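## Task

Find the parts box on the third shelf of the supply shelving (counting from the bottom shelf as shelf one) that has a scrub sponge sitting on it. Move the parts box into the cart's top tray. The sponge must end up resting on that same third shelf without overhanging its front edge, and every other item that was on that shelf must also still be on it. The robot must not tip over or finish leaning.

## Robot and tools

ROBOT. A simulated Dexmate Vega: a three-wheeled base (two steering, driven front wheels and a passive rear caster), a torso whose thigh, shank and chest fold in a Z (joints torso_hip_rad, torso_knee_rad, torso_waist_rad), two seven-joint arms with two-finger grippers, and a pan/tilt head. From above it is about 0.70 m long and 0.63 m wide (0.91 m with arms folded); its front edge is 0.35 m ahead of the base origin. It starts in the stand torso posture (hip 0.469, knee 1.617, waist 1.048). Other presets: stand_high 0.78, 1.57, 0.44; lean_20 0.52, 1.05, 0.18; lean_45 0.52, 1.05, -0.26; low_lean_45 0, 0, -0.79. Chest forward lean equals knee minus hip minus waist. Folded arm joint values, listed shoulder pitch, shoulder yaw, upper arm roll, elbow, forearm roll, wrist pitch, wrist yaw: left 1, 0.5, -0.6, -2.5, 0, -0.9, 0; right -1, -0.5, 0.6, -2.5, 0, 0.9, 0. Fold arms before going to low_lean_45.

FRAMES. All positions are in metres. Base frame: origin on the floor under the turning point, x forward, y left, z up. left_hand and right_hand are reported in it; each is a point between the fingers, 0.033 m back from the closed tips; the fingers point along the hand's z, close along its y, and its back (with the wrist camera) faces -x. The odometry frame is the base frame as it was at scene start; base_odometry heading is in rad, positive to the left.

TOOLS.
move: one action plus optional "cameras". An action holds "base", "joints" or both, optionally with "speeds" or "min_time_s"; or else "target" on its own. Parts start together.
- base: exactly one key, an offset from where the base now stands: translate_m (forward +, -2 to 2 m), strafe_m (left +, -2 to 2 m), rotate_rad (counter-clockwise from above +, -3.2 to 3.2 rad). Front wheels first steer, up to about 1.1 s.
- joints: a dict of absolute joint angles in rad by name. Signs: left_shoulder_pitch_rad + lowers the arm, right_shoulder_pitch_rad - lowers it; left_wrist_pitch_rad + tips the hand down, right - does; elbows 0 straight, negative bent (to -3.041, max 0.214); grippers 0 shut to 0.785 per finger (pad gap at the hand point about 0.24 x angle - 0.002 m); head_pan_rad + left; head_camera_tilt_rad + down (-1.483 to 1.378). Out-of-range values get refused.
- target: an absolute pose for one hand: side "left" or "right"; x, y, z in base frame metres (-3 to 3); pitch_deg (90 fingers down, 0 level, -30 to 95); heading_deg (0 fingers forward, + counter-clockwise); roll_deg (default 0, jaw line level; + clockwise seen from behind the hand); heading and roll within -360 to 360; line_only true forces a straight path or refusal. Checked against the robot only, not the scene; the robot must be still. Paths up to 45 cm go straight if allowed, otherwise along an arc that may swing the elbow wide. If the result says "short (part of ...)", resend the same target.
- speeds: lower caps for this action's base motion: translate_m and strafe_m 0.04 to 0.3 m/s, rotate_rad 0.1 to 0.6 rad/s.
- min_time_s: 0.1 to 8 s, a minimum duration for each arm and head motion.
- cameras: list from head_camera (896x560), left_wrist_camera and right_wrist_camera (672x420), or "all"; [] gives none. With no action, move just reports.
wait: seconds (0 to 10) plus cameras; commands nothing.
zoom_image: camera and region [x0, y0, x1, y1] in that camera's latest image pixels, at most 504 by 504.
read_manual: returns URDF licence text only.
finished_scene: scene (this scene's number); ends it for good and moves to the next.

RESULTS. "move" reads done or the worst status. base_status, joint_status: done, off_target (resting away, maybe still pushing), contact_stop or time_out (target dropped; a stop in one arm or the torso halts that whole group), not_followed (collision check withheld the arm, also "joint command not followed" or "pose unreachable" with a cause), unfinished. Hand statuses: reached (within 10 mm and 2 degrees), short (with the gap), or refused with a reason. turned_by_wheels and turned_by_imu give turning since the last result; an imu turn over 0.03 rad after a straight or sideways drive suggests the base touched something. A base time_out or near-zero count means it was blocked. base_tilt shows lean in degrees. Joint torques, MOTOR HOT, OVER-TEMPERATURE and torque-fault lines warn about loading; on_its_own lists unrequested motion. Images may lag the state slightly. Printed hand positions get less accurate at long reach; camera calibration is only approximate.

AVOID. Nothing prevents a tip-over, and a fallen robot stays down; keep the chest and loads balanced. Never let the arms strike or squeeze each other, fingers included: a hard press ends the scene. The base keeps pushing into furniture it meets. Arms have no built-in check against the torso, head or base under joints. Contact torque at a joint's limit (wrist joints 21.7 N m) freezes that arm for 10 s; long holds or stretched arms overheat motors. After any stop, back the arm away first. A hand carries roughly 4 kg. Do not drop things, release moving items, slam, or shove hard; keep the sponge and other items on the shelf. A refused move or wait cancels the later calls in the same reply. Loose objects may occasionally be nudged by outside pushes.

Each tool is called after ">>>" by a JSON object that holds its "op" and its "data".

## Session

>>> {"op": "move", "data": {"joints": {"head_camera_tilt_rad": 0.25}, "cameras": ["head_camera"]}}

Scene clock: 0.80 s.
Joint torques (N m): left_arm=[6.39 0.8 0.85 -3.32 -0.15 -2.84 0.08] | right_arm=[-6.13 0.74 0.75 -5.08 -0.2 3.67 -0.07]
move: done
base_odometry: x=+0.000 y=+0.000 heading=+0.000
turned_by_wheels: +0.000
turned_by_imu: +0.000
base_tilt: forward=+0.2 right=+0.3
base_status: not commanded
joint_positions: torso_hip_rad=+0.469 torso_knee_rad=+1.617 torso_waist_rad=+1.048 left_shoulder_pitch_rad=+2.198 left_shoulder_yaw_rad=+0.003 left_upper_arm_roll_rad=+0.005 left_elbow_rad=-1.088 left_forearm_roll_rad=-0.002 left_wrist_pitch_rad=-0.498 left_wrist_yaw_rad=-0.008 left_gripper_rad=+0.005 right_shoulder_pitch_rad=-2.186 right_shoulder_yaw_rad=+0.017 right_upper_arm_roll_rad=+0.012 right_elbow_rad=-1.116 right_forearm_roll_rad=-0.006 right_wrist_pitch_rad=+0.502 right_wrist_yaw_rad=+0.010 right_gripper_rad=+0.005 head_pan_rad=+0.000 head_tilt_rad=+0.000 head_camera_tilt_rad=+0.249
joint_status: all done
chest: x=-0.0111 y=+0.0000 z=+1.4155 quat_wxyz=(+0.999, +0.000, +0.050, +0.000) (m; base frame)
left_hand: x=+0.1936 y=+0.2243 z=+0.6017 quat_wxyz=(+0.416, +0.003, +0.909, -0.006) pitch_deg=+40.8 heading_deg=-0.9 roll_deg=-0.6 back=up (m; base frame)
right_hand: x=+0.2193 y=-0.2262 z=+0.6163 quat_wxyz=(+0.436, +0.005, +0.900, +0.003) pitch_deg=+38.2 heading_deg=+0.0 roll_deg=+0.7 back=up (m; base frame)
pictures: head_camera
camera_calibration:
head_camera: T_world_to_cam=[[0.0109721, -0.999789, 0.017346, 0.00365913], [-0.338206, -0.0200351, -0.940859, 1.41506], [0.941008, 0.00445666, -0.338355, 0.536811], [0, 0, 0, 1]] pos_world=[-0.0266016, 0.0296169, 1.51294]

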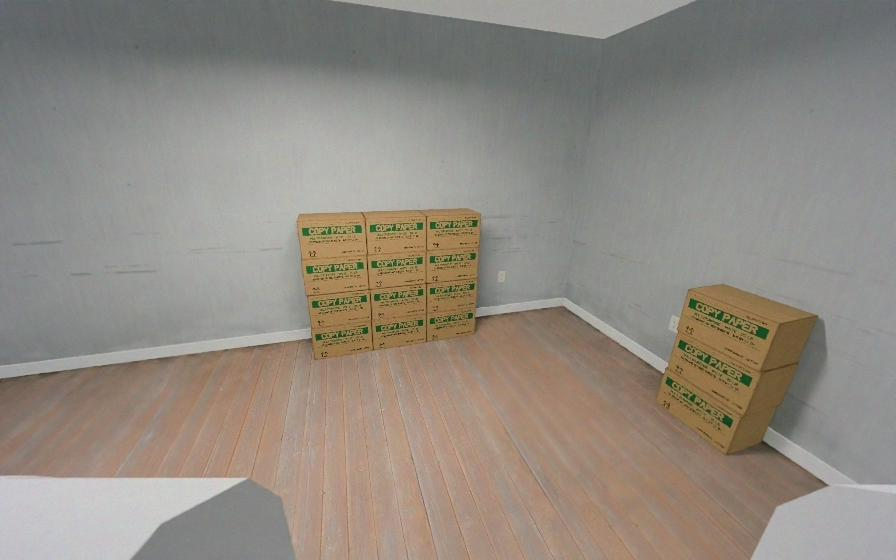

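>>> {"op": "move", "data": {"base": {"rotate_rad": 1.7}, "joints": {"head_pan_rad": 0.85, "head_camera_tilt_rad": 0.3}, "cameras": ["head_camera"]}}

>>> {"op": "zoom_image", "data": {"camera": "head_camera", "region": [100, 100, 500, 400]}}

Scene clock: 5.73 s.
Joint torques (N m): left_arm=[6.89 0.58 1.29 -4.14 -0.07 -2.88 -0.22] | right_arm=[-5.58 -2.41 0.13 -4.01 -0.1 2.49 -0.17]
move: done
base_odometry: x=+0.001 y=+0.001 heading=+1.699
turned_by_wheels: +1.699
turned_by_imu: +1.654
base_tilt: forward=+0.1 right=+0.3
base_status: done
joint_positions: torso_hip_rad=+0.469 torso_knee_rad=+1.617 torso_waist_rad=+1.048 left_shoulder_pitch_rad=+2.198 left_shoulder_yaw_rad=+0.003 left_upper_arm_roll_rad=+0.005 left_elbow_rad=-1.088 left_forearm_roll_rad=-0.002 left_wrist_pitch_rad=-0.498 left_wrist_yaw_rad=-0.008 left_gripper_rad=+0.005 right_shoulder_pitch_rad=-2.186 right_shoulder_yaw_rad=+0.017 right_upper_arm_roll_rad=+0.012 right_elbow_rad=-1.116 right_forearm_roll_rad=-0.006 right_wrist_pitch_rad=+0.502 right_wrist_yaw_rad=+0.010 right_gripper_rad=+0.005 head_pan_rad=+0.849 head_tilt_rad=+0.000 head_camera_tilt_rad=+0.299
joint_status: all done
chest: x=-0.0111 y=+0.0000 z=+1.4155 quat_wxyz=(+0.999, +0.000, +0.050, +0.000) (m; base frame)
left_hand: x=+0.1936 y=+0.2243 z=+0.6017 quat_wxyz=(+0.416, +0.003, +0.909, -0.006) pitch_deg=+40.8 heading_deg=-0.9 roll_deg=-0.6 back=up (m; base frame)
right_hand: x=+0.2193 y=-0.2262 z=+0.6163 quat_wxyz=(+0.436, +0.005, +0.900, +0.003) pitch_deg=+38.2 heading_deg=+0.0 roll_deg=+0.7 back=up (m; base frame)
pictures: head_camera
camera_calibration:
head_camera: T_world_to_cam=[[0.755301, -0.652815, -0.0579057, 0.173527], [-0.271707, -0.231504, -0.934121, 1.41029], [0.596403, 0.721275, -0.352229, 0.530424], [0, 0, 0, 1]] pos_world=[-0.0642279, 0.0571858, 1.51426]

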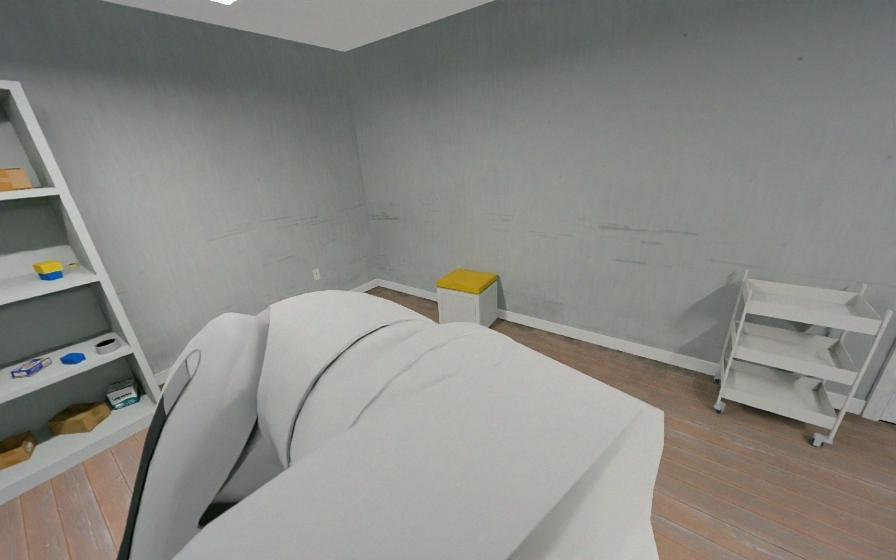

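Scaled by 1.260 from the camera's 896x560 image, which has a finer 960x600 frame.

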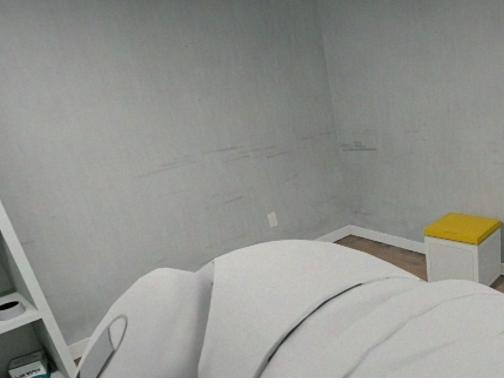

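>>> {"op": "move", "data": {"base": {"rotate_rad": 1.645}, "joints": {"head_pan_rad": 0.0, "head_camera_tilt_rad": 0.35}, "cameras": ["head_camera"]}}

>>> {"op": "zoom_image", "data": {"camera": "head_camera", "region": [300, 100, 600, 350]}}

Scene clock: 12.20 s.
Joint torques (N m): left_arm=[6.98 1.18 1.1 -4.34 -0.13 -3 0.11] | right_arm=[-5.09 -0.82 0.23 -4.58 0.07 3.09 -0.11]
move: done
base_odometry: x=+0.000 y=+0.002 heading=-2.941
turned_by_wheels: +1.644
turned_by_imu: +1.601
base_tilt: forward=+0.1 right=+0.3
base_status: done
joint_positions: torso_hip_rad=+0.469 torso_knee_rad=+1.617 torso_waist_rad=+1.048 left_shoulder_pitch_rad=+2.198 left_shoulder_yaw_rad=+0.003 left_upper_arm_roll_rad=+0.005 left_elbow_rad=-1.088 left_forearm_roll_rad=-0.002 left_wrist_pitch_rad=-0.498 left_wrist_yaw_rad=-0.008 left_gripper_rad=+0.005 right_shoulder_pitch_rad=-2.186 right_shoulder_yaw_rad=+0.017 right_upper_arm_roll_rad=+0.012 right_elbow_rad=-1.116 right_forearm_roll_rad=-0.006 right_wrist_pitch_rad=+0.502 right_wrist_yaw_rad=+0.010 right_gripper_rad=+0.005 head_pan_rad=+0.001 head_tilt_rad=+0.000 head_camera_tilt_rad=+0.349
joint_status: all done
chest: x=-0.0111 y=+0.0000 z=+1.4155 quat_wxyz=(+0.999, +0.000, +0.050, +0.000) (m; base frame)
left_hand: x=+0.1936 y=+0.2243 z=+0.6017 quat_wxyz=(+0.416, +0.003, +0.909, -0.006) pitch_deg=+40.8 heading_deg=-0.9 roll_deg=-0.6 back=up (m; base frame)
right_hand: x=+0.2193 y=-0.2262 z=+0.6163 quat_wxyz=(+0.436, +0.005, +0.900, +0.003) pitch_deg=+38.2 heading_deg=+0.0 roll_deg=+0.7 back=up (m; base frame)
pictures: head_camera
camera_calibration:
head_camera: T_world_to_cam=[[0.0132757, -0.999783, 0.0160798, 0.0057853], [-0.430457, -0.0202292, -0.902384, 1.35083], [0.902513, 0.0050581, -0.430632, 0.670546], [0, 0, 0, 1]] pos_world=[-0.0237805, 0.0297184, 1.50763]

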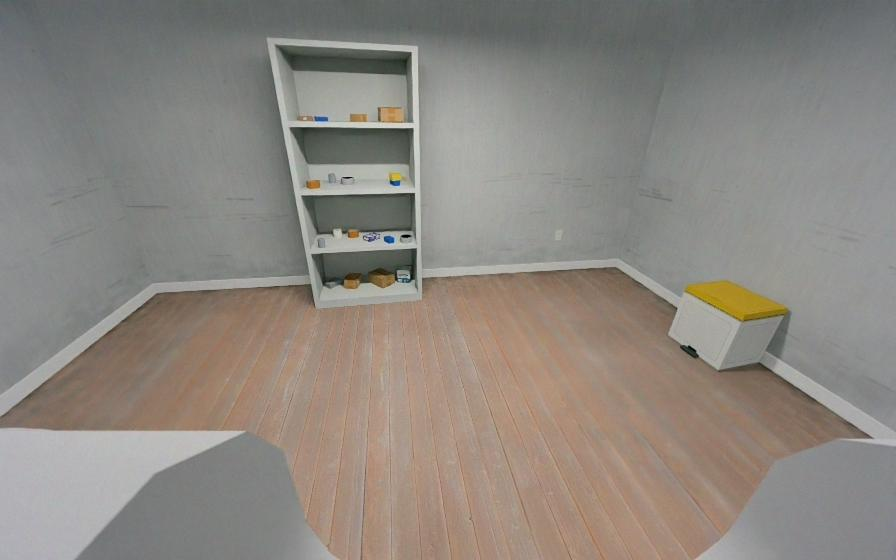

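Scaled by 1.680 from the camera's 896x560 image, which has a finer 960x600 frame.

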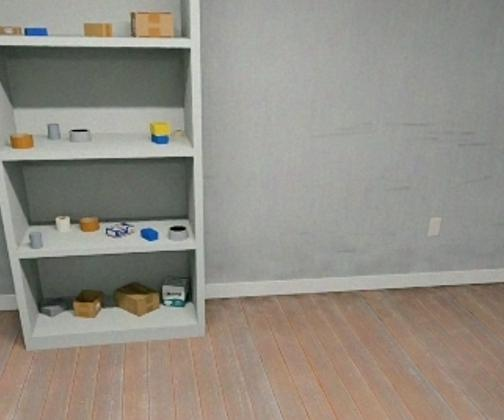

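>>> {"op": "move", "data": {"base": {"translate_m": 1.62}, "joints": {"left_shoulder_pitch_rad": 1.49, "left_shoulder_yaw_rad": 0, "left_upper_arm_roll_rad": 0, "left_elbow_rad": -2.37, "left_forearm_roll_rad": 0, "left_wrist_pitch_rad": 1.135, "left_wrist_yaw_rad": 0, "left_gripper_rad": 0.5}, "cameras": []}}

>>> {"op": "move", "data": {"base": {"rotate_rad": 0.15}, "cameras": ["left_wrist_camera","head_camera"]}}

>>> {"op": "zoom_image", "data": {"camera": "left_wrist_camera", "region": [170, 60, 500, 300]}}

Scene clock: 20.43 s.
Joint torques (N m): left_arm=[-16.95 -3.65 -0.69 -10.77 0.13 -3.01 0.28] | right_arm=[-5.54 -0.45 1.56 -4.86 -0.13 3.21 0.11]
move: done
base_odometry: x=-1.588 y=-0.319 heading=-2.940
turned_by_wheels: +0.001
turned_by_imu: -0.004
base_tilt: forward=+0.1 right=+0.3
base_status: done
joint_positions: torso_hip_rad=+0.469 torso_knee_rad=+1.617 torso_waist_rad=+1.048 left_shoulder_pitch_rad=+1.492 left_shoulder_yaw_rad=+0.000 left_upper_arm_roll_rad=+0.000 left_elbow_rad=-2.368 left_forearm_roll_rad=+0.000 left_wrist_pitch_rad=+1.133 left_wrist_yaw_rad=+0.000 left_gripper_rad=+0.500 right_shoulder_pitch_rad=-2.186 right_shoulder_yaw_rad=+0.017 right_upper_arm_roll_rad=+0.012 right_elbow_rad=-1.116 right_forearm_roll_rad=-0.006 right_wrist_pitch_rad=+0.502 right_wrist_yaw_rad=+0.010 right_gripper_rad=+0.005 head_pan_rad=+0.001 head_tilt_rad=+0.000 head_camera_tilt_rad=+0.349
joint_status: all done
chest: x=-0.0110 y=+0.0000 z=+1.4155 quat_wxyz=(+0.999, +0.000, +0.050, +0.000) (m; base frame)
left_hand: x=+0.6505 y=+0.2292 z=+1.1136 quat_wxyz=(+0.570, +0.000, +0.821, +0.000) pitch_deg=+20.5 heading_deg=+0.0 roll_deg=+0.0 back=up (m; base frame)
right_hand: x=+0.2194 y=-0.2262 z=+0.6162 quat_wxyz=(+0.436, +0.005, +0.900, +0.003) pitch_deg=+38.2 heading_deg=+0.0 roll_deg=+0.7 back=up (m; base frame)
pictures: none
No camera images: "cameras" was empty.

Scene clock: 22.03 s.
Joint torques (N m): left_arm=[-17.65 -1.98 0.07 -11.42 0.03 -3.22 0.06] | right_arm=[-4.49 -0.62 0.5 -3.32 -0.08 2.93 -0.01]
move: done
base_odometry: x=-1.588 y=-0.319 heading=-2.790
turned_by_wheels: +0.150
turned_by_imu: +0.147
base_tilt: forward=+0.1 right=+0.4
base_status: done
joint_positions: torso_hip_rad=+0.469 torso_knee_rad=+1.617 torso_waist_rad=+1.048 left_shoulder_pitch_rad=+1.490 left_shoulder_yaw_rad=+0.000 left_upper_arm_roll_rad=+0.000 left_elbow_rad=-2.370 left_forearm_roll_rad=+0.000 left_wrist_pitch_rad=+1.135 left_wrist_yaw_rad=+0.000 left_gripper_rad=+0.500 right_shoulder_pitch_rad=-2.186 right_shoulder_yaw_rad=+0.017 right_upper_arm_roll_rad=+0.012 right_elbow_rad=-1.116 right_forearm_roll_rad=-0.006 right_wrist_pitch_rad=+0.502 right_wrist_yaw_rad=+0.010 right_gripper_rad=+0.005 head_pan_rad=+0.001 head_tilt_rad=+0.000 head_camera_tilt_rad=+0.349
joint_status: not commanded
chest: x=-0.0110 y=+0.0000 z=+1.4155 quat_wxyz=(+0.999, +0.000, +0.050, +0.000) (m; base frame)
left_hand: x=+0.6505 y=+0.2292 z=+1.1147 quat_wxyz=(+0.571, +0.000, +0.821, +0.000) pitch_deg=+20.4 heading_deg=+0.0 roll_deg=+0.0 back=up (m; base frame)
right_hand: x=+0.2194 y=-0.2262 z=+0.6162 quat_wxyz=(+0.436, +0.005, +0.900, +0.003) pitch_deg=+38.2 heading_deg=+0.0 roll_deg=+0.7 back=up (m; base frame)
pictures: head_camera, left_wrist_camera
camera_calibration:
head_camera: T_world_to_cam=[[0.0131899, -0.999783, 0.0161215, 0.00571871], [-0.430621, -0.0202308, -0.902306, 1.35075], [0.902436, 0.00495902, -0.430794, 0.670701], [0, 0, 0, 1]] pos_world=[-0.0236809, 0.0297181, 1.50763]
left_wrist_camera: T_world_to_cam=[[-0.0085266, -0.999541, 0.0290706, 0.198441], [-0.432205, -0.0225321, -0.901494, 1.35402], [0.901735, -0.0202512, -0.431815, 0.0529739], [0, 0, 0, 1]] pos_world=[0.539139, 0.229932, 1.23775]

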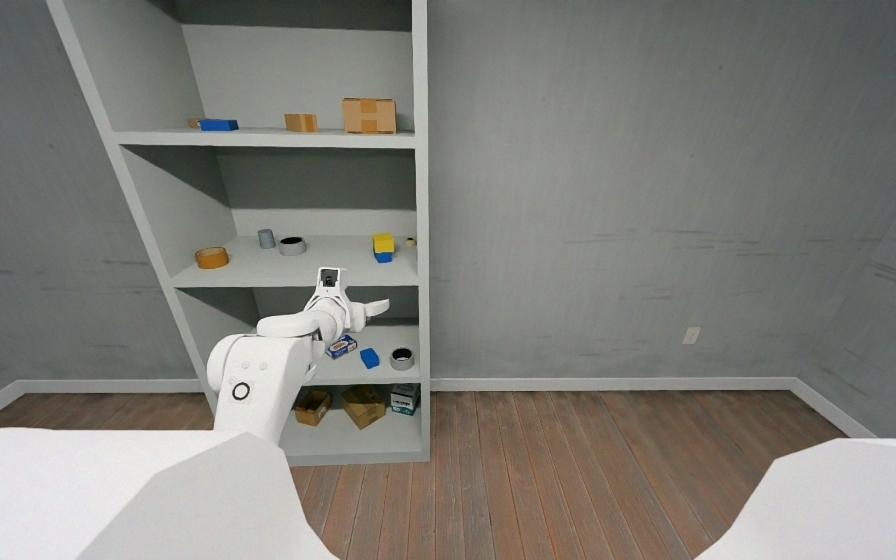

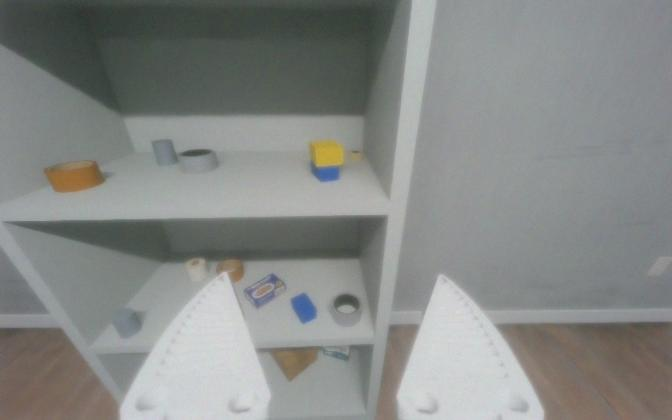

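Scaled by 1.527 from the camera's 672x420 image, which has a finer 960x600 frame.

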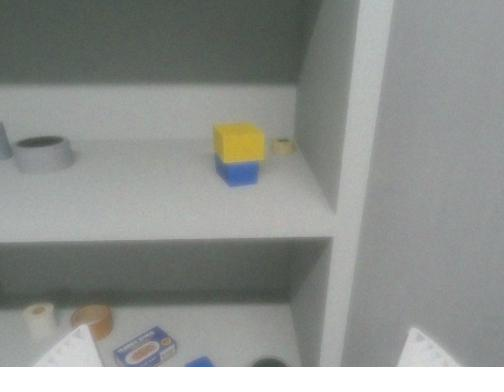

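>>> {"op": "move", "data": {"base": {"translate_m": 0.4}, "cameras": []}}

>>> {"op": "move", "data": {"target": {"side":"left","x":0.71,"y":0.205,"z":1.10,"pitch_deg":20,"heading_deg":20}, "cameras": ["left_wrist_camera"]}}

>>> {"op": "zoom_image", "data": {"camera": "left_wrist_camera", "region": [170, 60, 500, 300]}}

Scene clock: 26.40 s.
Joint torques (N m): left_arm=[-16.85 -2.32 0.18 -10.71 -0.02 -3.62 0.04] | right_arm=[-4.18 1.03 -0.17 -4.11 -0.16 3.48 -0.04]
move: done
base_odometry: x=-1.964 y=-0.456 heading=-2.789
turned_by_wheels: +0.001
turned_by_imu: +0.000
base_tilt: forward=+0.1 right=+0.3
base_status: done
joint_positions: torso_hip_rad=+0.469 torso_knee_rad=+1.617 torso_waist_rad=+1.048 left_shoulder_pitch_rad=+1.490 left_shoulder_yaw_rad=+0.000 left_upper_arm_roll_rad=+0.000 left_elbow_rad=-2.370 left_forearm_roll_rad=+0.000 left_wrist_pitch_rad=+1.135 left_wrist_yaw_rad=+0.000 left_gripper_rad=+0.500 right_shoulder_pitch_rad=-2.186 right_shoulder_yaw_rad=+0.017 right_upper_arm_roll_rad=+0.012 right_elbow_rad=-1.116 right_forearm_roll_rad=-0.006 right_wrist_pitch_rad=+0.502 right_wrist_yaw_rad=+0.010 right_gripper_rad=+0.005 head_pan_rad=+0.001 head_tilt_rad=+0.000 head_camera_tilt_rad=+0.349
joint_status: not commanded
chest: x=-0.0110 y=+0.0000 z=+1.4155 quat_wxyz=(+0.999, +0.000, +0.050, +0.000) (m; base frame)
left_hand: x=+0.6505 y=+0.2292 z=+1.1148 quat_wxyz=(+0.571, +0.000, +0.821, +0.000) pitch_deg=+20.4 heading_deg=+0.0 roll_deg=+0.0 back=up (m; base frame)
right_hand: x=+0.2194 y=-0.2262 z=+0.6162 quat_wxyz=(+0.436, +0.005, +0.900, +0.003) pitch_deg=+38.2 heading_deg=+0.0 roll_deg=+0.7 back=up (m; base frame)
pictures: none
No camera images: "cameras" was empty.

Scene clock: 30.53 s.
Joint torques (N m): left_arm=[-22.06 -8.63 5.58 -9.75 0.79 -3.51 0.22] | right_arm=[-4.43 -0.15 -0.28 -4.36 0.1 3.44 0.19]
move: done
base_odometry: x=-1.964 y=-0.456 heading=-2.789
turned_by_wheels: +0.000
turned_by_imu: +0.001
base_tilt: forward=+0.1 right=+0.3
base_status: not commanded
joint_positions: torso_hip_rad=+0.469 torso_knee_rad=+1.617 torso_waist_rad=+1.048 left_shoulder_pitch_rad=+1.292 left_shoulder_yaw_rad=-0.165 left_upper_arm_roll_rad=+0.233 left_elbow_rad=-1.944 left_forearm_roll_rad=-0.131 left_wrist_pitch_rad=+0.868 left_wrist_yaw_rad=+0.712 left_gripper_rad=+0.500 right_shoulder_pitch_rad=-2.186 right_shoulder_yaw_rad=+0.017 right_upper_arm_roll_rad=+0.012 right_elbow_rad=-1.116 right_forearm_roll_rad=-0.006 right_wrist_pitch_rad=+0.502 right_wrist_yaw_rad=+0.010 right_gripper_rad=+0.005 head_pan_rad=+0.001 head_tilt_rad=+0.000 head_camera_tilt_rad=+0.349
joint_status: not commanded
chest: x=-0.0110 y=+0.0000 z=+1.4155 quat_wxyz=(+0.999, +0.000, +0.050, +0.000) (m; base frame)
left_hand: x=+0.7098 y=+0.2054 z=+1.0996 quat_wxyz=(+0.565, -0.141, +0.807, +0.099) pitch_deg=+20.0 heading_deg=+19.8 roll_deg=+0.0 back=up (m; base frame)
left_hand_status: reached (checked arc [the straight line was blocked; over the whole arc the hand travels 0.07 m to end 0.07 m from its start, up to 0.01 m off the straight line; left_wrist_yaw_rad turns most, 0.72 rad; on the way or at its end the hand turns up to 20 deg from its attitude at the start], planned for 2.6 s): 1 mm and 0.2 deg off.
right_hand: x=+0.2194 y=-0.2262 z=+0.6162 quat_wxyz=(+0.436, +0.005, +0.900, +0.003) pitch_deg=+38.2 heading_deg=+0.0 roll_deg=+0.7 back=up (m; base frame)
pictures: left_wrist_camera
camera_calibration:
left_wrist_camera: T_world_to_cam=[[0.331208, -0.943117, 0.0288428, -0.0768071], [-0.393441, -0.165825, -0.904271, 1.37043], [0.857616, 0.288154, -0.425983, -0.0460195], [0, 0, 0, 1]] pos_world=[0.604091, 0.168075, 1.22186]

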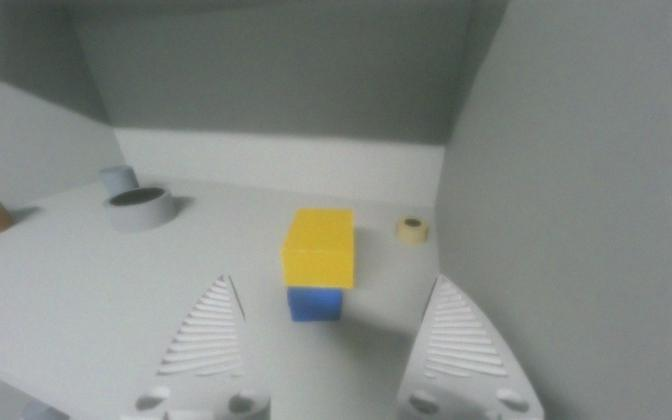

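Scaled by 1.527 from the camera's 672x420 image, which has a finer 960x600 frame.

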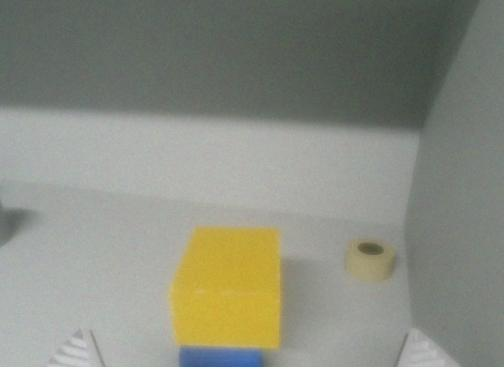

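>>> {"op": "move", "data": {"target": {"side":"left","x":0.816,"y":0.252,"z":1.066,"pitch_deg":20,"heading_deg":20,"line_only":true}, "cameras": ["left_wrist_camera"]}}

>>> {"op": "zoom_image", "data": {"camera": "left_wrist_camera", "region": [150, 170, 530, 420]}}

Scene clock: 35.83 s.
Joint torques (N m): left_arm=[-27.21 -0.14 0.21 -10.25 0.74 -3.75 -0.2] | right_arm=[-3.94 -0.25 1.13 -5.99 -0.18 2.53 0.13]
move: done
base_odometry: x=-1.964 y=-0.456 heading=-2.789
turned_by_wheels: +0.000
turned_by_imu: +0.001
base_tilt: forward=+0.2 right=+0.3
base_status: not commanded
joint_positions: torso_hip_rad=+0.469 torso_knee_rad=+1.617 torso_waist_rad=+1.048 left_shoulder_pitch_rad=+1.017 left_shoulder_yaw_rad=-0.098 left_upper_arm_roll_rad=+0.120 left_elbow_rad=-1.418 left_forearm_roll_rad=-0.160 left_wrist_pitch_rad=+0.612 left_wrist_yaw_rad=+0.577 left_gripper_rad=+0.500 right_shoulder_pitch_rad=-2.186 right_shoulder_yaw_rad=+0.017 right_upper_arm_roll_rad=+0.012 right_elbow_rad=-1.116 right_forearm_roll_rad=-0.006 right_wrist_pitch_rad=+0.502 right_wrist_yaw_rad=+0.010 right_gripper_rad=+0.005 head_pan_rad=+0.001 head_tilt_rad=+0.000 head_camera_tilt_rad=+0.349
joint_status: not commanded
chest: x=-0.0110 y=+0.0000 z=+1.4155 quat_wxyz=(+0.999, +0.000, +0.050, +0.000) (m; base frame)
left_hand: x=+0.8149 y=+0.2513 z=+1.0657 quat_wxyz=(+0.565, -0.142, +0.807, +0.100) pitch_deg=+20.0 heading_deg=+20.0 roll_deg=+0.0 back=up (m; base frame)
left_hand_status: reached (straight line, planned for 2.0 s): 1 mm and 0.1 deg off.
right_hand: x=+0.2194 y=-0.2262 z=+0.6162 quat_wxyz=(+0.436, +0.005, +0.900, +0.003) pitch_deg=+38.2 heading_deg=+0.0 roll_deg=+0.7 back=up (m; base frame)
pictures: left_wrist_camera
camera_calibration:
left_wrist_camera: T_world_to_cam=[[0.333364, -0.942365, 0.0285925, -0.0691533], [-0.393327, -0.166574, -0.904183, 1.38878], [0.856833, 0.290176, -0.426187, -0.163384], [0, 0, 0, 1]] pos_world=[0.70929, 0.213578, 1.18806]

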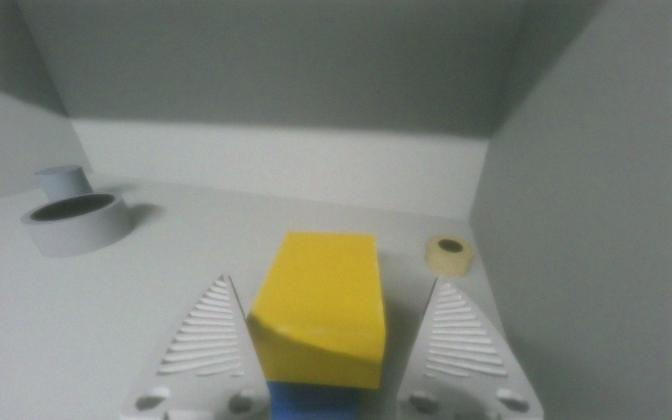

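Scaled by 1.326 from the camera's 672x420 image, which has a finer 960x600 frame.

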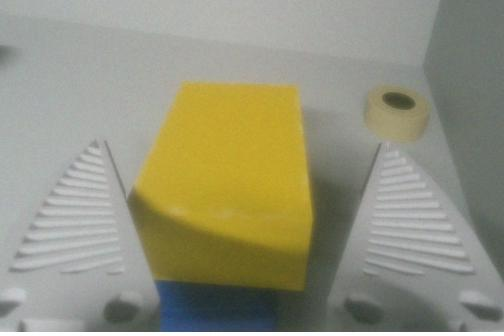

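>>> {"op": "move", "data": {"target": {"side":"left","x":0.811,"y":0.263,"z":1.066,"pitch_deg":20,"heading_deg":20,"line_only":true}, "cameras": []}}

>>> {"op": "move", "data": {"joints": {"left_gripper_rad": 0.24}, "cameras": []}}

>>> {"op": "move", "data": {"target": {"side":"left","x":0.811,"y":0.265,"z":1.10,"pitch_deg":20,"heading_deg":20,"line_only":true}, "cameras": ["left_wrist_camera"]}}

>>> {"op": "move", "data": {"target": {"side":"left","x":0.79,"y":0.405,"z":1.085,"pitch_deg":20,"heading_deg":20}, "cameras": ["left_wrist_camera"]}}

>>> {"op": "move", "data": {"target": {"side":"left","x":0.79,"y":0.405,"z":1.031,"pitch_deg":20,"heading_deg":20}, "cameras": ["left_wrist_camera","head_camera"]}}

>>> {"op": "zoom_image", "data": {"camera": "head_camera", "region": [200, 230, 440, 350]}}

Scene clock: 37.50 s.
Joint torques (N m): left_arm=[-21.05 0.52 0.25 -10.66 0.71 -2.78 -0.1] | right_arm=[-5.35 0.51 0.86 -5.86 0.17 2.33 0.28]
move: done
base_odometry: x=-1.964 y=-0.456 heading=-2.789
turned_by_wheels: +0.000
turned_by_imu: +0.000
base_tilt: forward=+0.1 right=+0.3
base_status: not commanded
joint_positions: torso_hip_rad=+0.469 torso_knee_rad=+1.617 torso_waist_rad=+1.048 left_shoulder_pitch_rad=+1.032 left_shoulder_yaw_rad=-0.082 left_upper_arm_roll_rad=+0.110 left_elbow_rad=-1.447 left_forearm_roll_rad=-0.166 left_wrist_pitch_rad=+0.626 left_wrist_yaw_rad=+0.564 left_gripper_rad=+0.500 right_shoulder_pitch_rad=-2.186 right_shoulder_yaw_rad=+0.017 right_upper_arm_roll_rad=+0.012 right_elbow_rad=-1.116 right_forearm_roll_rad=-0.006 right_wrist_pitch_rad=+0.502 right_wrist_yaw_rad=+0.010 right_gripper_rad=+0.005 head_pan_rad=+0.001 head_tilt_rad=+0.000 head_camera_tilt_rad=+0.349
joint_status: not commanded
chest: x=-0.0110 y=+0.0000 z=+1.4155 quat_wxyz=(+0.999, +0.000, +0.050, +0.000) (m; base frame)
left_hand: x=+0.8116 y=+0.2612 z=+1.0656 quat_wxyz=(+0.565, -0.142, +0.807, +0.100) pitch_deg=+20.0 heading_deg=+20.0 roll_deg=+0.0 back=up (m; base frame)
left_hand_status: reached (straight line, planned for 0.4 s): 2 mm and 0.0 deg off.
right_hand: x=+0.2194 y=-0.2262 z=+0.6162 quat_wxyz=(+0.436, +0.005, +0.900, +0.003) pitch_deg=+38.2 heading_deg=+0.0 roll_deg=+0.7 back=up (m; base frame)
pictures: none
No camera images: "cameras" was empty.

Scene clock: 38.27 s.
Joint torques (N m): left_arm=[-21.1 0.63 0.02 -12.28 0.86 -3.16 -0.14] | right_arm=[-4.01 -0.48 1.45 -3.91 -0.4 3.17 -0.11]
move: done
base_odometry: x=-1.964 y=-0.456 heading=-2.789
turned_by_wheels: +0.000
turned_by_imu: +0.000
base_tilt: forward=+0.1 right=+0.3
base_status: not commanded
joint_positions: torso_hip_rad=+0.469 torso_knee_rad=+1.617 torso_waist_rad=+1.048 left_shoulder_pitch_rad=+1.034 left_shoulder_yaw_rad=-0.080 left_upper_arm_roll_rad=+0.109 left_elbow_rad=-1.452 left_forearm_roll_rad=-0.166 left_wrist_pitch_rad=+0.628 left_wrist_yaw_rad=+0.563 left_gripper_rad=+0.240 right_shoulder_pitch_rad=-2.186 right_shoulder_yaw_rad=+0.017 right_upper_arm_roll_rad=+0.012 right_elbow_rad=-1.116 right_forearm_roll_rad=-0.006 right_wrist_pitch_rad=+0.502 right_wrist_yaw_rad=+0.010 right_gripper_rad=+0.005 head_pan_rad=+0.001 head_tilt_rad=+0.000 head_camera_tilt_rad=+0.349
joint_status: all done
chest: x=-0.0110 y=+0.0000 z=+1.4155 quat_wxyz=(+0.999, +0.000, +0.050, +0.000) (m; base frame)
left_hand: x=+0.8111 y=+0.2625 z=+1.0656 quat_wxyz=(+0.565, -0.142, +0.807, +0.100) pitch_deg=+20.0 heading_deg=+20.0 roll_deg=+0.0 back=up (m; base frame)
right_hand: x=+0.2194 y=-0.2262 z=+0.6162 quat_wxyz=(+0.436, +0.005, +0.900, +0.003) pitch_deg=+38.2 heading_deg=+0.0 roll_deg=+0.7 back=up (m; base frame)
pictures: none
No camera images: "cameras" was empty.

Scene clock: 40.17 s.
Joint torques (N m): left_arm=[-27.46 -3.92 0.27 -12.37 0.67 -2.88 0.23] | right_arm=[-4.47 -0.7 -0.04 -4.7 -0.25 3.27 -0.07]
move: done
base_odometry: x=-1.964 y=-0.456 heading=-2.789
turned_by_wheels: +0.000
turned_by_imu: +0.000
base_tilt: forward=+0.1 right=+0.3
base_status: not commanded
joint_positions: torso_hip_rad=+0.469 torso_knee_rad=+1.617 torso_waist_rad=+1.048 left_shoulder_pitch_rad=+1.011 left_shoulder_yaw_rad=-0.082 left_upper_arm_roll_rad=+0.100 left_elbow_rad=-1.532 left_forearm_roll_rad=-0.175 left_wrist_pitch_rad=+0.732 left_wrist_yaw_rad=+0.577 left_gripper_rad=+0.240 right_shoulder_pitch_rad=-2.186 right_shoulder_yaw_rad=+0.017 right_upper_arm_roll_rad=+0.012 right_elbow_rad=-1.116 right_forearm_roll_rad=-0.006 right_wrist_pitch_rad=+0.502 right_wrist_yaw_rad=+0.010 right_gripper_rad=+0.005 head_pan_rad=+0.001 head_tilt_rad=+0.000 head_camera_tilt_rad=+0.349
joint_status: not commanded
chest: x=-0.0110 y=+0.0000 z=+1.4155 quat_wxyz=(+0.999, +0.000, +0.050, +0.000) (m; base frame)
left_hand: x=+0.8109 y=+0.2648 z=+1.0978 quat_wxyz=(+0.564, -0.142, +0.807, +0.100) pitch_deg=+20.0 heading_deg=+20.0 roll_deg=+0.0 back=up (m; base frame)
left_hand_status: reached (straight line, planned for 0.7 s): 2 mm and 0.1 deg off.
right_hand: x=+0.2194 y=-0.2262 z=+0.6162 quat_wxyz=(+0.436, +0.005, +0.900, +0.003) pitch_deg=+38.2 heading_deg=+0.0 roll_deg=+0.7 back=up (m; base frame)
pictures: left_wrist_camera
camera_calibration:
left_wrist_camera: T_world_to_cam=[[0.333601, -0.942278, 0.0286773, -0.0563026], [-0.393235, -0.166738, -0.904193, 1.41837], [0.856783, 0.290362, -0.42616, -0.150276], [0, 0, 0, 1]] pos_world=[0.70529, 0.227078, 1.22006]

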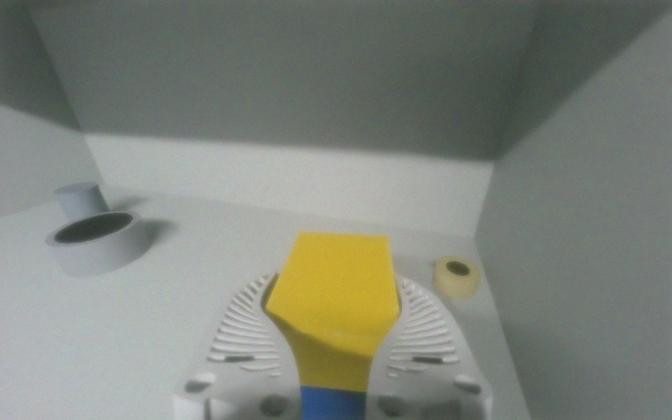

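Scene clock: 42.63 s.
Joint torques (N m): left_arm=[-18.86 7.48 -2.46 -11.68 0.33 -2.87 0.05] | right_arm=[-5.46 1.09 0.3 -5.52 -0.09 3.21 -0.27]
move: done
base_odometry: x=-1.964 y=-0.456 heading=-2.789
turned_by_wheels: +0.000
turned_by_imu: +0.001
base_tilt: forward=+0.1 right=+0.3
base_status: not commanded
joint_positions: torso_hip_rad=+0.469 torso_knee_rad=+1.617 torso_waist_rad=+1.048 left_shoulder_pitch_rad=+1.092 left_shoulder_yaw_rad=+0.140 left_upper_arm_roll_rad=-0.064 left_elbow_rad=-1.619 left_forearm_roll_rad=-0.252 left_wrist_pitch_rad=+0.767 left_wrist_yaw_rad=+0.365 left_gripper_rad=+0.240 right_shoulder_pitch_rad=-2.186 right_shoulder_yaw_rad=+0.017 right_upper_arm_roll_rad=+0.012 right_elbow_rad=-1.116 right_forearm_roll_rad=-0.006 right_wrist_pitch_rad=+0.502 right_wrist_yaw_rad=+0.010 right_gripper_rad=+0.005 head_pan_rad=+0.001 head_tilt_rad=+0.000 head_camera_tilt_rad=+0.349
joint_status: not commanded
chest: x=-0.0110 y=+0.0000 z=+1.4155 quat_wxyz=(+0.999, +0.000, +0.050, +0.000) (m; base frame)
left_hand: x=+0.7906 y=+0.4015 z=+1.0844 quat_wxyz=(+0.564, -0.142, +0.807, +0.100) pitch_deg=+20.1 heading_deg=+20.0 roll_deg=+0.0 back=up (m; base frame)
left_hand_status: reached (straight line, planned for 1.1 s): 4 mm and 0.1 deg off.
right_hand: x=+0.2194 y=-0.2262 z=+0.6162 quat_wxyz=(+0.436, +0.005, +0.900, +0.003) pitch_deg=+38.2 heading_deg=+0.0 roll_deg=+0.7 back=up (m; base frame)
pictures: left_wrist_camera
camera_calibration:
left_wrist_camera: T_world_to_cam=[[0.333769, -0.942206, 0.0290821, 0.0790939], [-0.393475, -0.167288, -0.903987, 1.42124], [0.856607, 0.29028, -0.42657, -0.177756], [0, 0, 0, 1]] pos_world=[0.68509, 0.363878, 1.20666]

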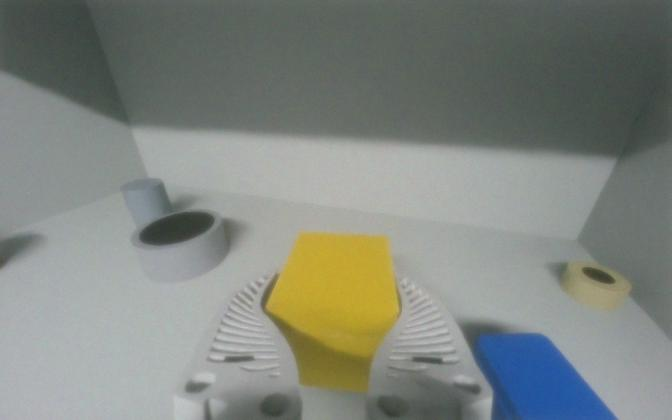

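Scene clock: 44.87 s.
Joint torques (N m): left_arm=[-18.34 1.61 1.67 -9.92 0.86 -4.04 0.09] | right_arm=[-5.29 -0.67 0.47 -5.19 -0.06 3.56 0]
move: done
base_odometry: x=-1.964 y=-0.456 heading=-2.789
turned_by_wheels: +0.000
turned_by_imu: +0.001
base_tilt: forward=+0.2 right=+0.3
base_status: not commanded
joint_positions: torso_hip_rad=+0.469 torso_knee_rad=+1.617 torso_waist_rad=+1.048 left_shoulder_pitch_rad=+1.129 left_shoulder_yaw_rad=+0.140 left_upper_arm_roll_rad=-0.053 left_elbow_rad=-1.485 left_forearm_roll_rad=-0.234 left_wrist_pitch_rad=+0.597 left_wrist_yaw_rad=+0.332 left_gripper_rad=+0.240 right_shoulder_pitch_rad=-2.186 right_shoulder_yaw_rad=+0.017 right_upper_arm_roll_rad=+0.012 right_elbow_rad=-1.116 right_forearm_roll_rad=-0.006 right_wrist_pitch_rad=+0.502 right_wrist_yaw_rad=+0.010 right_gripper_rad=+0.005 head_pan_rad=+0.001 head_tilt_rad=+0.000 head_camera_tilt_rad=+0.349
joint_status: not commanded
chest: x=-0.0110 y=+0.0000 z=+1.4155 quat_wxyz=(+0.999, +0.000, +0.050, +0.000) (m; base frame)
left_hand: x=+0.7900 y=+0.4050 z=+1.0324 quat_wxyz=(+0.565, -0.142, +0.807, +0.100) pitch_deg=+20.0 heading_deg=+20.0 roll_deg=+0.0 back=up (m; base frame)
left_hand_status: reached (straight line, planned for 0.9 s): 1 mm and 0.0 deg off.
right_hand: x=+0.2194 y=-0.2262 z=+0.6162 quat_wxyz=(+0.436, +0.005, +0.900, +0.003) pitch_deg=+38.2 heading_deg=+0.0 roll_deg=+0.7 back=up (m; base frame)
pictures: head_camera, left_wrist_camera
camera_calibration:
head_camera: T_world_to_cam=[[0.0131895, -0.999783, 0.0161209, 0.00571958], [-0.430661, -0.0202303, -0.902287, 1.35072], [0.902417, 0.0049581, -0.430834, 0.670761], [0, 0, 0, 1]] pos_world=[-0.0236811, 0.0297181, 1.50763]
left_wrist_camera: T_world_to_cam=[[0.333905, -0.942159, 0.0290484, 0.0839721], [-0.393093, -0.167191, -0.904171, 1.37444], [0.856729, 0.290489, -0.426182, -0.200934], [0, 0, 0, 1]] pos_world=[0.68439, 0.367278, 1.15466]

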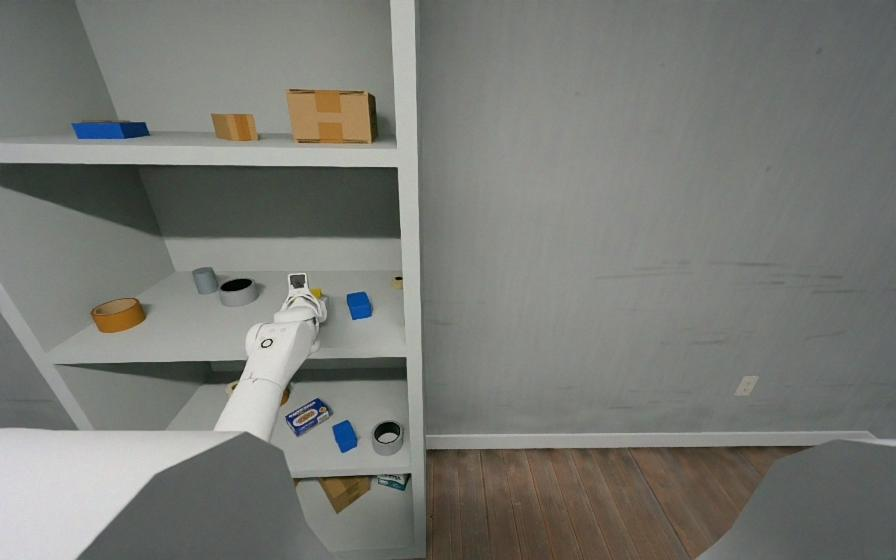

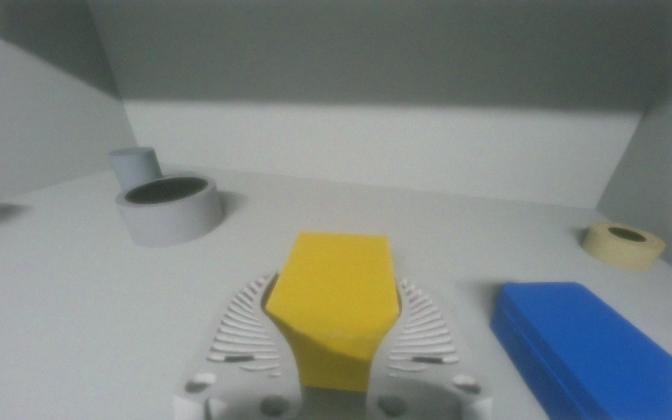

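Scaled by 2.100 from the camera's 896x560 image, which has a finer 960x600 frame.

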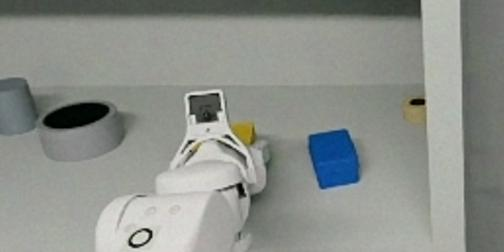

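>>> {"op": "move", "data": {"joints": {"left_gripper_rad": 0.46}, "cameras": ["left_wrist_camera"]}}

>>> {"op": "move", "data": {"target": {"side":"left","x":0.665,"y":0.36,"z":1.06,"pitch_deg":20,"heading_deg":20}, "cameras": []}}

>>> {"op": "move", "data": {"target": {"side":"left","x":0.70,"y":0.213,"z":1.06,"pitch_deg":20,"heading_deg":20}, "cameras": ["left_wrist_camera","head_camera"]}}

>>> {"op": "zoom_image", "data": {"camera": "left_wrist_camera", "region": [150, 100, 530, 350]}}

>>> {"op": "zoom_image", "data": {"camera": "head_camera", "region": [200, 230, 440, 370]}}

Scene clock: 46.20 s.
Joint torques (N m): left_arm=[-18.27 1.54 1.71 -10.35 0.73 -3.56 -0.11] | right_arm=[-3.31 -1.83 -0.16 -5.53 -0.3 3 -0.17]
move: done
base_odometry: x=-1.964 y=-0.456 heading=-2.789
turned_by_wheels: +0.000
turned_by_imu: +0.000
base_tilt: forward=+0.1 right=+0.3
base_status: not commanded
joint_positions: torso_hip_rad=+0.469 torso_knee_rad=+1.617 torso_waist_rad=+1.048 left_shoulder_pitch_rad=+1.130 left_shoulder_yaw_rad=+0.140 left_upper_arm_roll_rad=-0.053 left_elbow_rad=-1.480 left_forearm_roll_rad=-0.233 left_wrist_pitch_rad=+0.592 left_wrist_yaw_rad=+0.331 left_gripper_rad=+0.460 right_shoulder_pitch_rad=-2.186 right_shoulder_yaw_rad=+0.017 right_upper_arm_roll_rad=+0.012 right_elbow_rad=-1.116 right_forearm_roll_rad=-0.006 right_wrist_pitch_rad=+0.502 right_wrist_yaw_rad=+0.010 right_gripper_rad=+0.005 head_pan_rad=+0.001 head_tilt_rad=+0.000 head_camera_tilt_rad=+0.349
joint_status: all done
chest: x=-0.0110 y=+0.0000 z=+1.4155 quat_wxyz=(+0.999, +0.000, +0.050, +0.000) (m; base frame)
left_hand: x=+0.7899 y=+0.4051 z=+1.0308 quat_wxyz=(+0.565, -0.142, +0.807, +0.100) pitch_deg=+20.0 heading_deg=+20.0 roll_deg=+0.0 back=up (m; base frame)
right_hand: x=+0.2194 y=-0.2262 z=+0.6162 quat_wxyz=(+0.436, +0.005, +0.900, +0.003) pitch_deg=+38.2 heading_deg=+0.0 roll_deg=+0.7 back=up (m; base frame)
pictures: left_wrist_camera
camera_calibration:
left_wrist_camera: T_world_to_cam=[[0.333835, -0.942186, 0.0289794, 0.0842836], [-0.393013, -0.167064, -0.904229, 1.37294], [0.856793, 0.290474, -0.426064, -0.201734], [0, 0, 0, 1]] pos_world=[0.68429, 0.367378, 1.15306]

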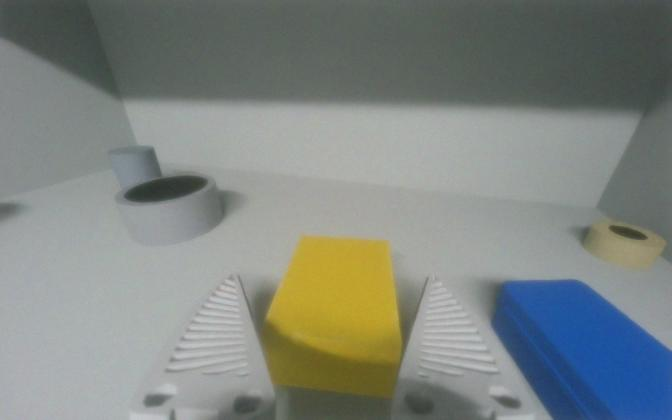

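Scene clock: 50.07 s.
Joint torques (N m): left_arm=[-12.18 -0.19 2.06 -11.97 0.41 -2.72 0.19] | right_arm=[-4.14 0.22 0.51 -3.61 0.01 1.91 0.19]
move: done
base_odometry: x=-1.964 y=-0.456 heading=-2.789
turned_by_wheels: +0.000
turned_by_imu: +0.001
base_tilt: forward=+0.2 right=+0.3
base_status: not commanded
joint_positions: torso_hip_rad=+0.469 torso_knee_rad=+1.617 torso_waist_rad=+1.048 left_shoulder_pitch_rad=+1.489 left_shoulder_yaw_rad=+0.073 left_upper_arm_roll_rad=-0.049 left_elbow_rad=-2.109 left_forearm_roll_rad=-0.260 left_wrist_pitch_rad=+0.845 left_wrist_yaw_rad=+0.455 left_gripper_rad=+0.460 right_shoulder_pitch_rad=-2.186 right_shoulder_yaw_rad=+0.017 right_upper_arm_roll_rad=+0.012 right_elbow_rad=-1.116 right_forearm_roll_rad=-0.006 right_wrist_pitch_rad=+0.502 right_wrist_yaw_rad=+0.010 right_gripper_rad=+0.005 head_pan_rad=+0.001 head_tilt_rad=+0.000 head_camera_tilt_rad=+0.349
joint_status: not commanded
chest: x=-0.0110 y=+0.0000 z=+1.4155 quat_wxyz=(+0.999, +0.000, +0.050, +0.000) (m; base frame)
left_hand: x=+0.6662 y=+0.3604 z=+1.0593 quat_wxyz=(+0.565, -0.142, +0.807, +0.100) pitch_deg=+20.0 heading_deg=+20.0 roll_deg=+0.0 back=up (m; base frame)
left_hand_status: reached (straight line, planned for 2.3 s): 1 mm and 0.0 deg off.
right_hand: x=+0.2194 y=-0.2262 z=+0.6162 quat_wxyz=(+0.436, +0.005, +0.900, +0.003) pitch_deg=+38.2 heading_deg=+0.0 roll_deg=+0.7 back=up (m; base frame)
pictures: none
No camera images: "cameras" was empty.

Scene clock: 52.77 s.
Joint torques (N m): left_arm=[-20.86 -8.74 4.92 -9.68 1.22 -3.27 0.14] | right_arm=[-3.63 -1.5 0.9 -4.87 0.03 2.82 -0.01]
move: done
base_odometry: x=-1.964 y=-0.456 heading=-2.789
turned_by_wheels: +0.000
turned_by_imu: +0.001
base_tilt: forward=+0.0 right=+0.3
base_status: not commanded
joint_positions: torso_hip_rad=+0.469 torso_knee_rad=+1.617 torso_waist_rad=+1.048 left_shoulder_pitch_rad=+1.367 left_shoulder_yaw_rad=-0.126 left_upper_arm_roll_rad=+0.228 left_elbow_rad=-1.907 left_forearm_roll_rad=-0.135 left_wrist_pitch_rad=+0.753 left_wrist_yaw_rad=+0.683 left_gripper_rad=+0.460 right_shoulder_pitch_rad=-2.186 right_shoulder_yaw_rad=+0.017 right_upper_arm_roll_rad=+0.012 right_elbow_rad=-1.116 right_forearm_roll_rad=-0.006 right_wrist_pitch_rad=+0.502 right_wrist_yaw_rad=+0.010 right_gripper_rad=+0.005 head_pan_rad=+0.001 head_tilt_rad=+0.000 head_camera_tilt_rad=+0.349
joint_status: not commanded
chest: x=-0.0110 y=+0.0000 z=+1.4155 quat_wxyz=(+0.999, +0.000, +0.050, +0.000) (m; base frame)
left_hand: x=+0.6993 y=+0.2163 z=+1.0589 quat_wxyz=(+0.564, -0.142, +0.807, +0.100) pitch_deg=+20.1 heading_deg=+20.0 roll_deg=+0.0 back=up (m; base frame)
left_hand_status: reached (straight line, planned for 1.3 s): 4 mm and 0.1 deg off.
right_hand: x=+0.2194 y=-0.2262 z=+0.6162 quat_wxyz=(+0.436, +0.005, +0.900, +0.003) pitch_deg=+38.2 heading_deg=+0.0 roll_deg=+0.7 back=up (m; base frame)
pictures: head_camera, left_wrist_camera
camera_calibration:
head_camera: T_world_to_cam=[[0.0131895, -0.999783, 0.0161209, 0.00571958], [-0.430661, -0.0202303, -0.902287, 1.35072], [0.902417, 0.0049581, -0.430834, 0.670761], [0, 0, 0, 1]] pos_world=[-0.0236811, 0.0297181, 1.50763]
left_wrist_camera: T_world_to_cam=[[0.33414, -0.942077, 0.0289915, -0.0643264], [-0.393737, -0.167467, -0.90384, 1.33139], [0.856342, 0.290594, -0.426888, -0.0561467], [0, 0, 0, 1]] pos_world=[0.59379, 0.178679, 1.18126]

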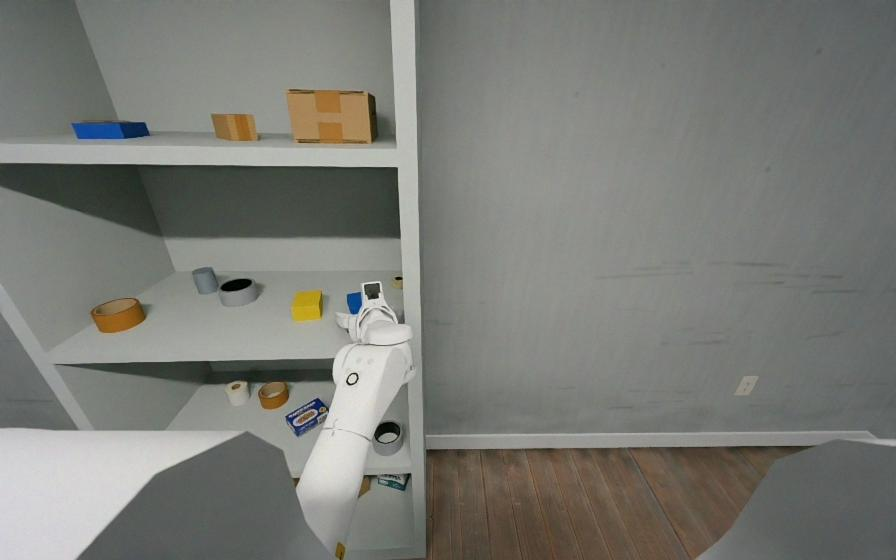

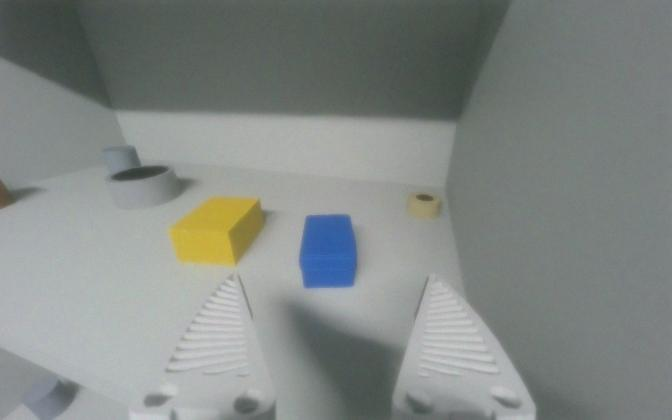

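Scaled by 1.326 from the camera's 672x420 image, which has a finer 960x600 frame.

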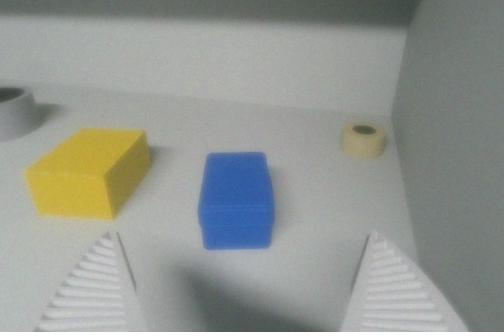

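Scaled by 2.100 from the camera's 896x560 image, which has a finer 960x600 frame.

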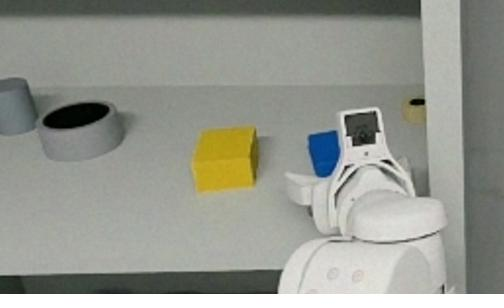

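>>> {"op": "move", "data": {"joints": {"left_gripper_rad": 0.36}, "cameras": []}}

>>> {"op": "move", "data": {"target": {"side":"left","x":0.802,"y":0.251,"z":1.026,"pitch_deg":20,"heading_deg":20,"line_only":true}, "cameras": ["left_wrist_camera"]}}

>>> {"op": "zoom_image", "data": {"camera": "left_wrist_camera", "region": [150, 170, 530, 420]}}

Scene clock: 53.93 s.
Joint torques (N m): left_arm=[-20.53 -7.52 5.1 -8.75 1.27 -3.69 0.17] | right_arm=[-4.84 -1.01 -0.09 -5.99 -0.04 2.18 -0.09]
move: done
base_odometry: x=-1.964 y=-0.456 heading=-2.789
turned_by_wheels: +0.000
turned_by_imu: +0.000
base_tilt: forward=+0.2 right=+0.3
base_status: not commanded
joint_positions: torso_hip_rad=+0.469 torso_knee_rad=+1.617 torso_waist_rad=+1.048 left_shoulder_pitch_rad=+1.365 left_shoulder_yaw_rad=-0.129 left_upper_arm_roll_rad=+0.233 left_elbow_rad=-1.903 left_forearm_roll_rad=-0.133 left_wrist_pitch_rad=+0.751 left_wrist_yaw_rad=+0.687 left_gripper_rad=+0.360 right_shoulder_pitch_rad=-2.186 right_shoulder_yaw_rad=+0.017 right_upper_arm_roll_rad=+0.012 right_elbow_rad=-1.116 right_forearm_roll_rad=-0.006 right_wrist_pitch_rad=+0.502 right_wrist_yaw_rad=+0.010 right_gripper_rad=+0.005 head_pan_rad=+0.001 head_tilt_rad=+0.000 head_camera_tilt_rad=+0.349
joint_status: all done
chest: x=-0.0110 y=+0.0000 z=+1.4155 quat_wxyz=(+0.999, +0.000, +0.050, +0.000) (m; base frame)
left_hand: x=+0.6998 y=+0.2134 z=+1.0595 quat_wxyz=(+0.564, -0.142, +0.807, +0.100) pitch_deg=+20.1 heading_deg=+20.0 roll_deg=+0.0 back=up (m; base frame)
right_hand: x=+0.2194 y=-0.2262 z=+0.6162 quat_wxyz=(+0.436, +0.005, +0.900, +0.003) pitch_deg=+38.2 heading_deg=+0.0 roll_deg=+0.7 back=up (m; base frame)
pictures: none
No camera images: "cameras" was empty.

Scene clock: 57.47 s.
Joint torques (N m): left_arm=[-26.97 0 -0.19 -10.35 0.75 -3.33 -0.06] | right_arm=[-4.7 0.66 0.89 -6.04 -0.05 2.85 0.06]
move: done
base_odometry: x=-1.964 y=-0.456 heading=-2.789
turned_by_wheels: +0.000
turned_by_imu: +0.001
base_tilt: forward=+0.2 right=+0.3
base_status: not commanded
joint_positions: torso_hip_rad=+0.469 torso_knee_rad=+1.617 torso_waist_rad=+1.048 left_shoulder_pitch_rad=+1.081 left_shoulder_yaw_rad=-0.087 left_upper_arm_roll_rad=+0.135 left_elbow_rad=-1.380 left_forearm_roll_rad=-0.160 left_wrist_pitch_rad=+0.509 left_wrist_yaw_rad=+0.568 left_gripper_rad=+0.360 right_shoulder_pitch_rad=-2.186 right_shoulder_yaw_rad=+0.017 right_upper_arm_roll_rad=+0.012 right_elbow_rad=-1.116 right_forearm_roll_rad=-0.006 right_wrist_pitch_rad=+0.502 right_wrist_yaw_rad=+0.010 right_gripper_rad=+0.005 head_pan_rad=+0.001 head_tilt_rad=+0.000 head_camera_tilt_rad=+0.349
joint_status: not commanded
chest: x=-0.0110 y=+0.0000 z=+1.4155 quat_wxyz=(+0.999, +0.000, +0.050, +0.000) (m; base frame)
left_hand: x=+0.8009 y=+0.2504 z=+1.0257 quat_wxyz=(+0.565, -0.142, +0.807, +0.100) pitch_deg=+20.0 heading_deg=+20.0 roll_deg=+0.0 back=up (m; base frame)
left_hand_status: reached (straight line, planned for 2.0 s): 1 mm and 0.1 deg off.
right_hand: x=+0.2194 y=-0.2262 z=+0.6162 quat_wxyz=(+0.436, +0.005, +0.900, +0.003) pitch_deg=+38.2 heading_deg=+0.0 roll_deg=+0.7 back=up (m; base frame)
pictures: left_wrist_camera
camera_calibration:
left_wrist_camera: T_world_to_cam=[[0.333482, -0.942321, 0.0286349, -0.0642364], [-0.393281, -0.166656, -0.904188, 1.34696], [0.856808, 0.290269, -0.426174, -0.168222], [0, 0, 0, 1]] pos_world=[0.69529, 0.212778, 1.14806]

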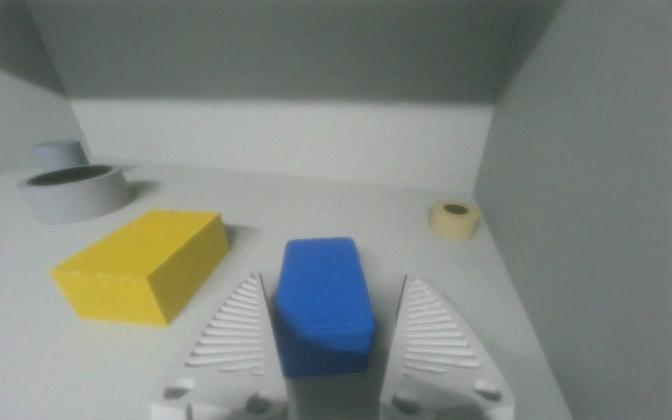

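Scaled by 1.326 from the camera's 672x420 image, which has a finer 960x600 frame.

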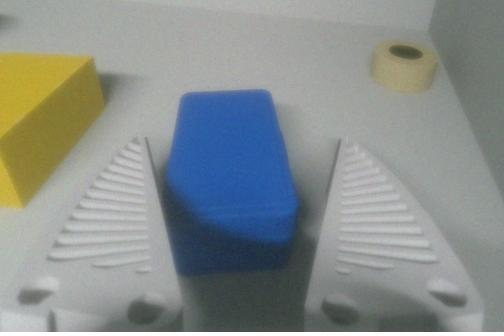

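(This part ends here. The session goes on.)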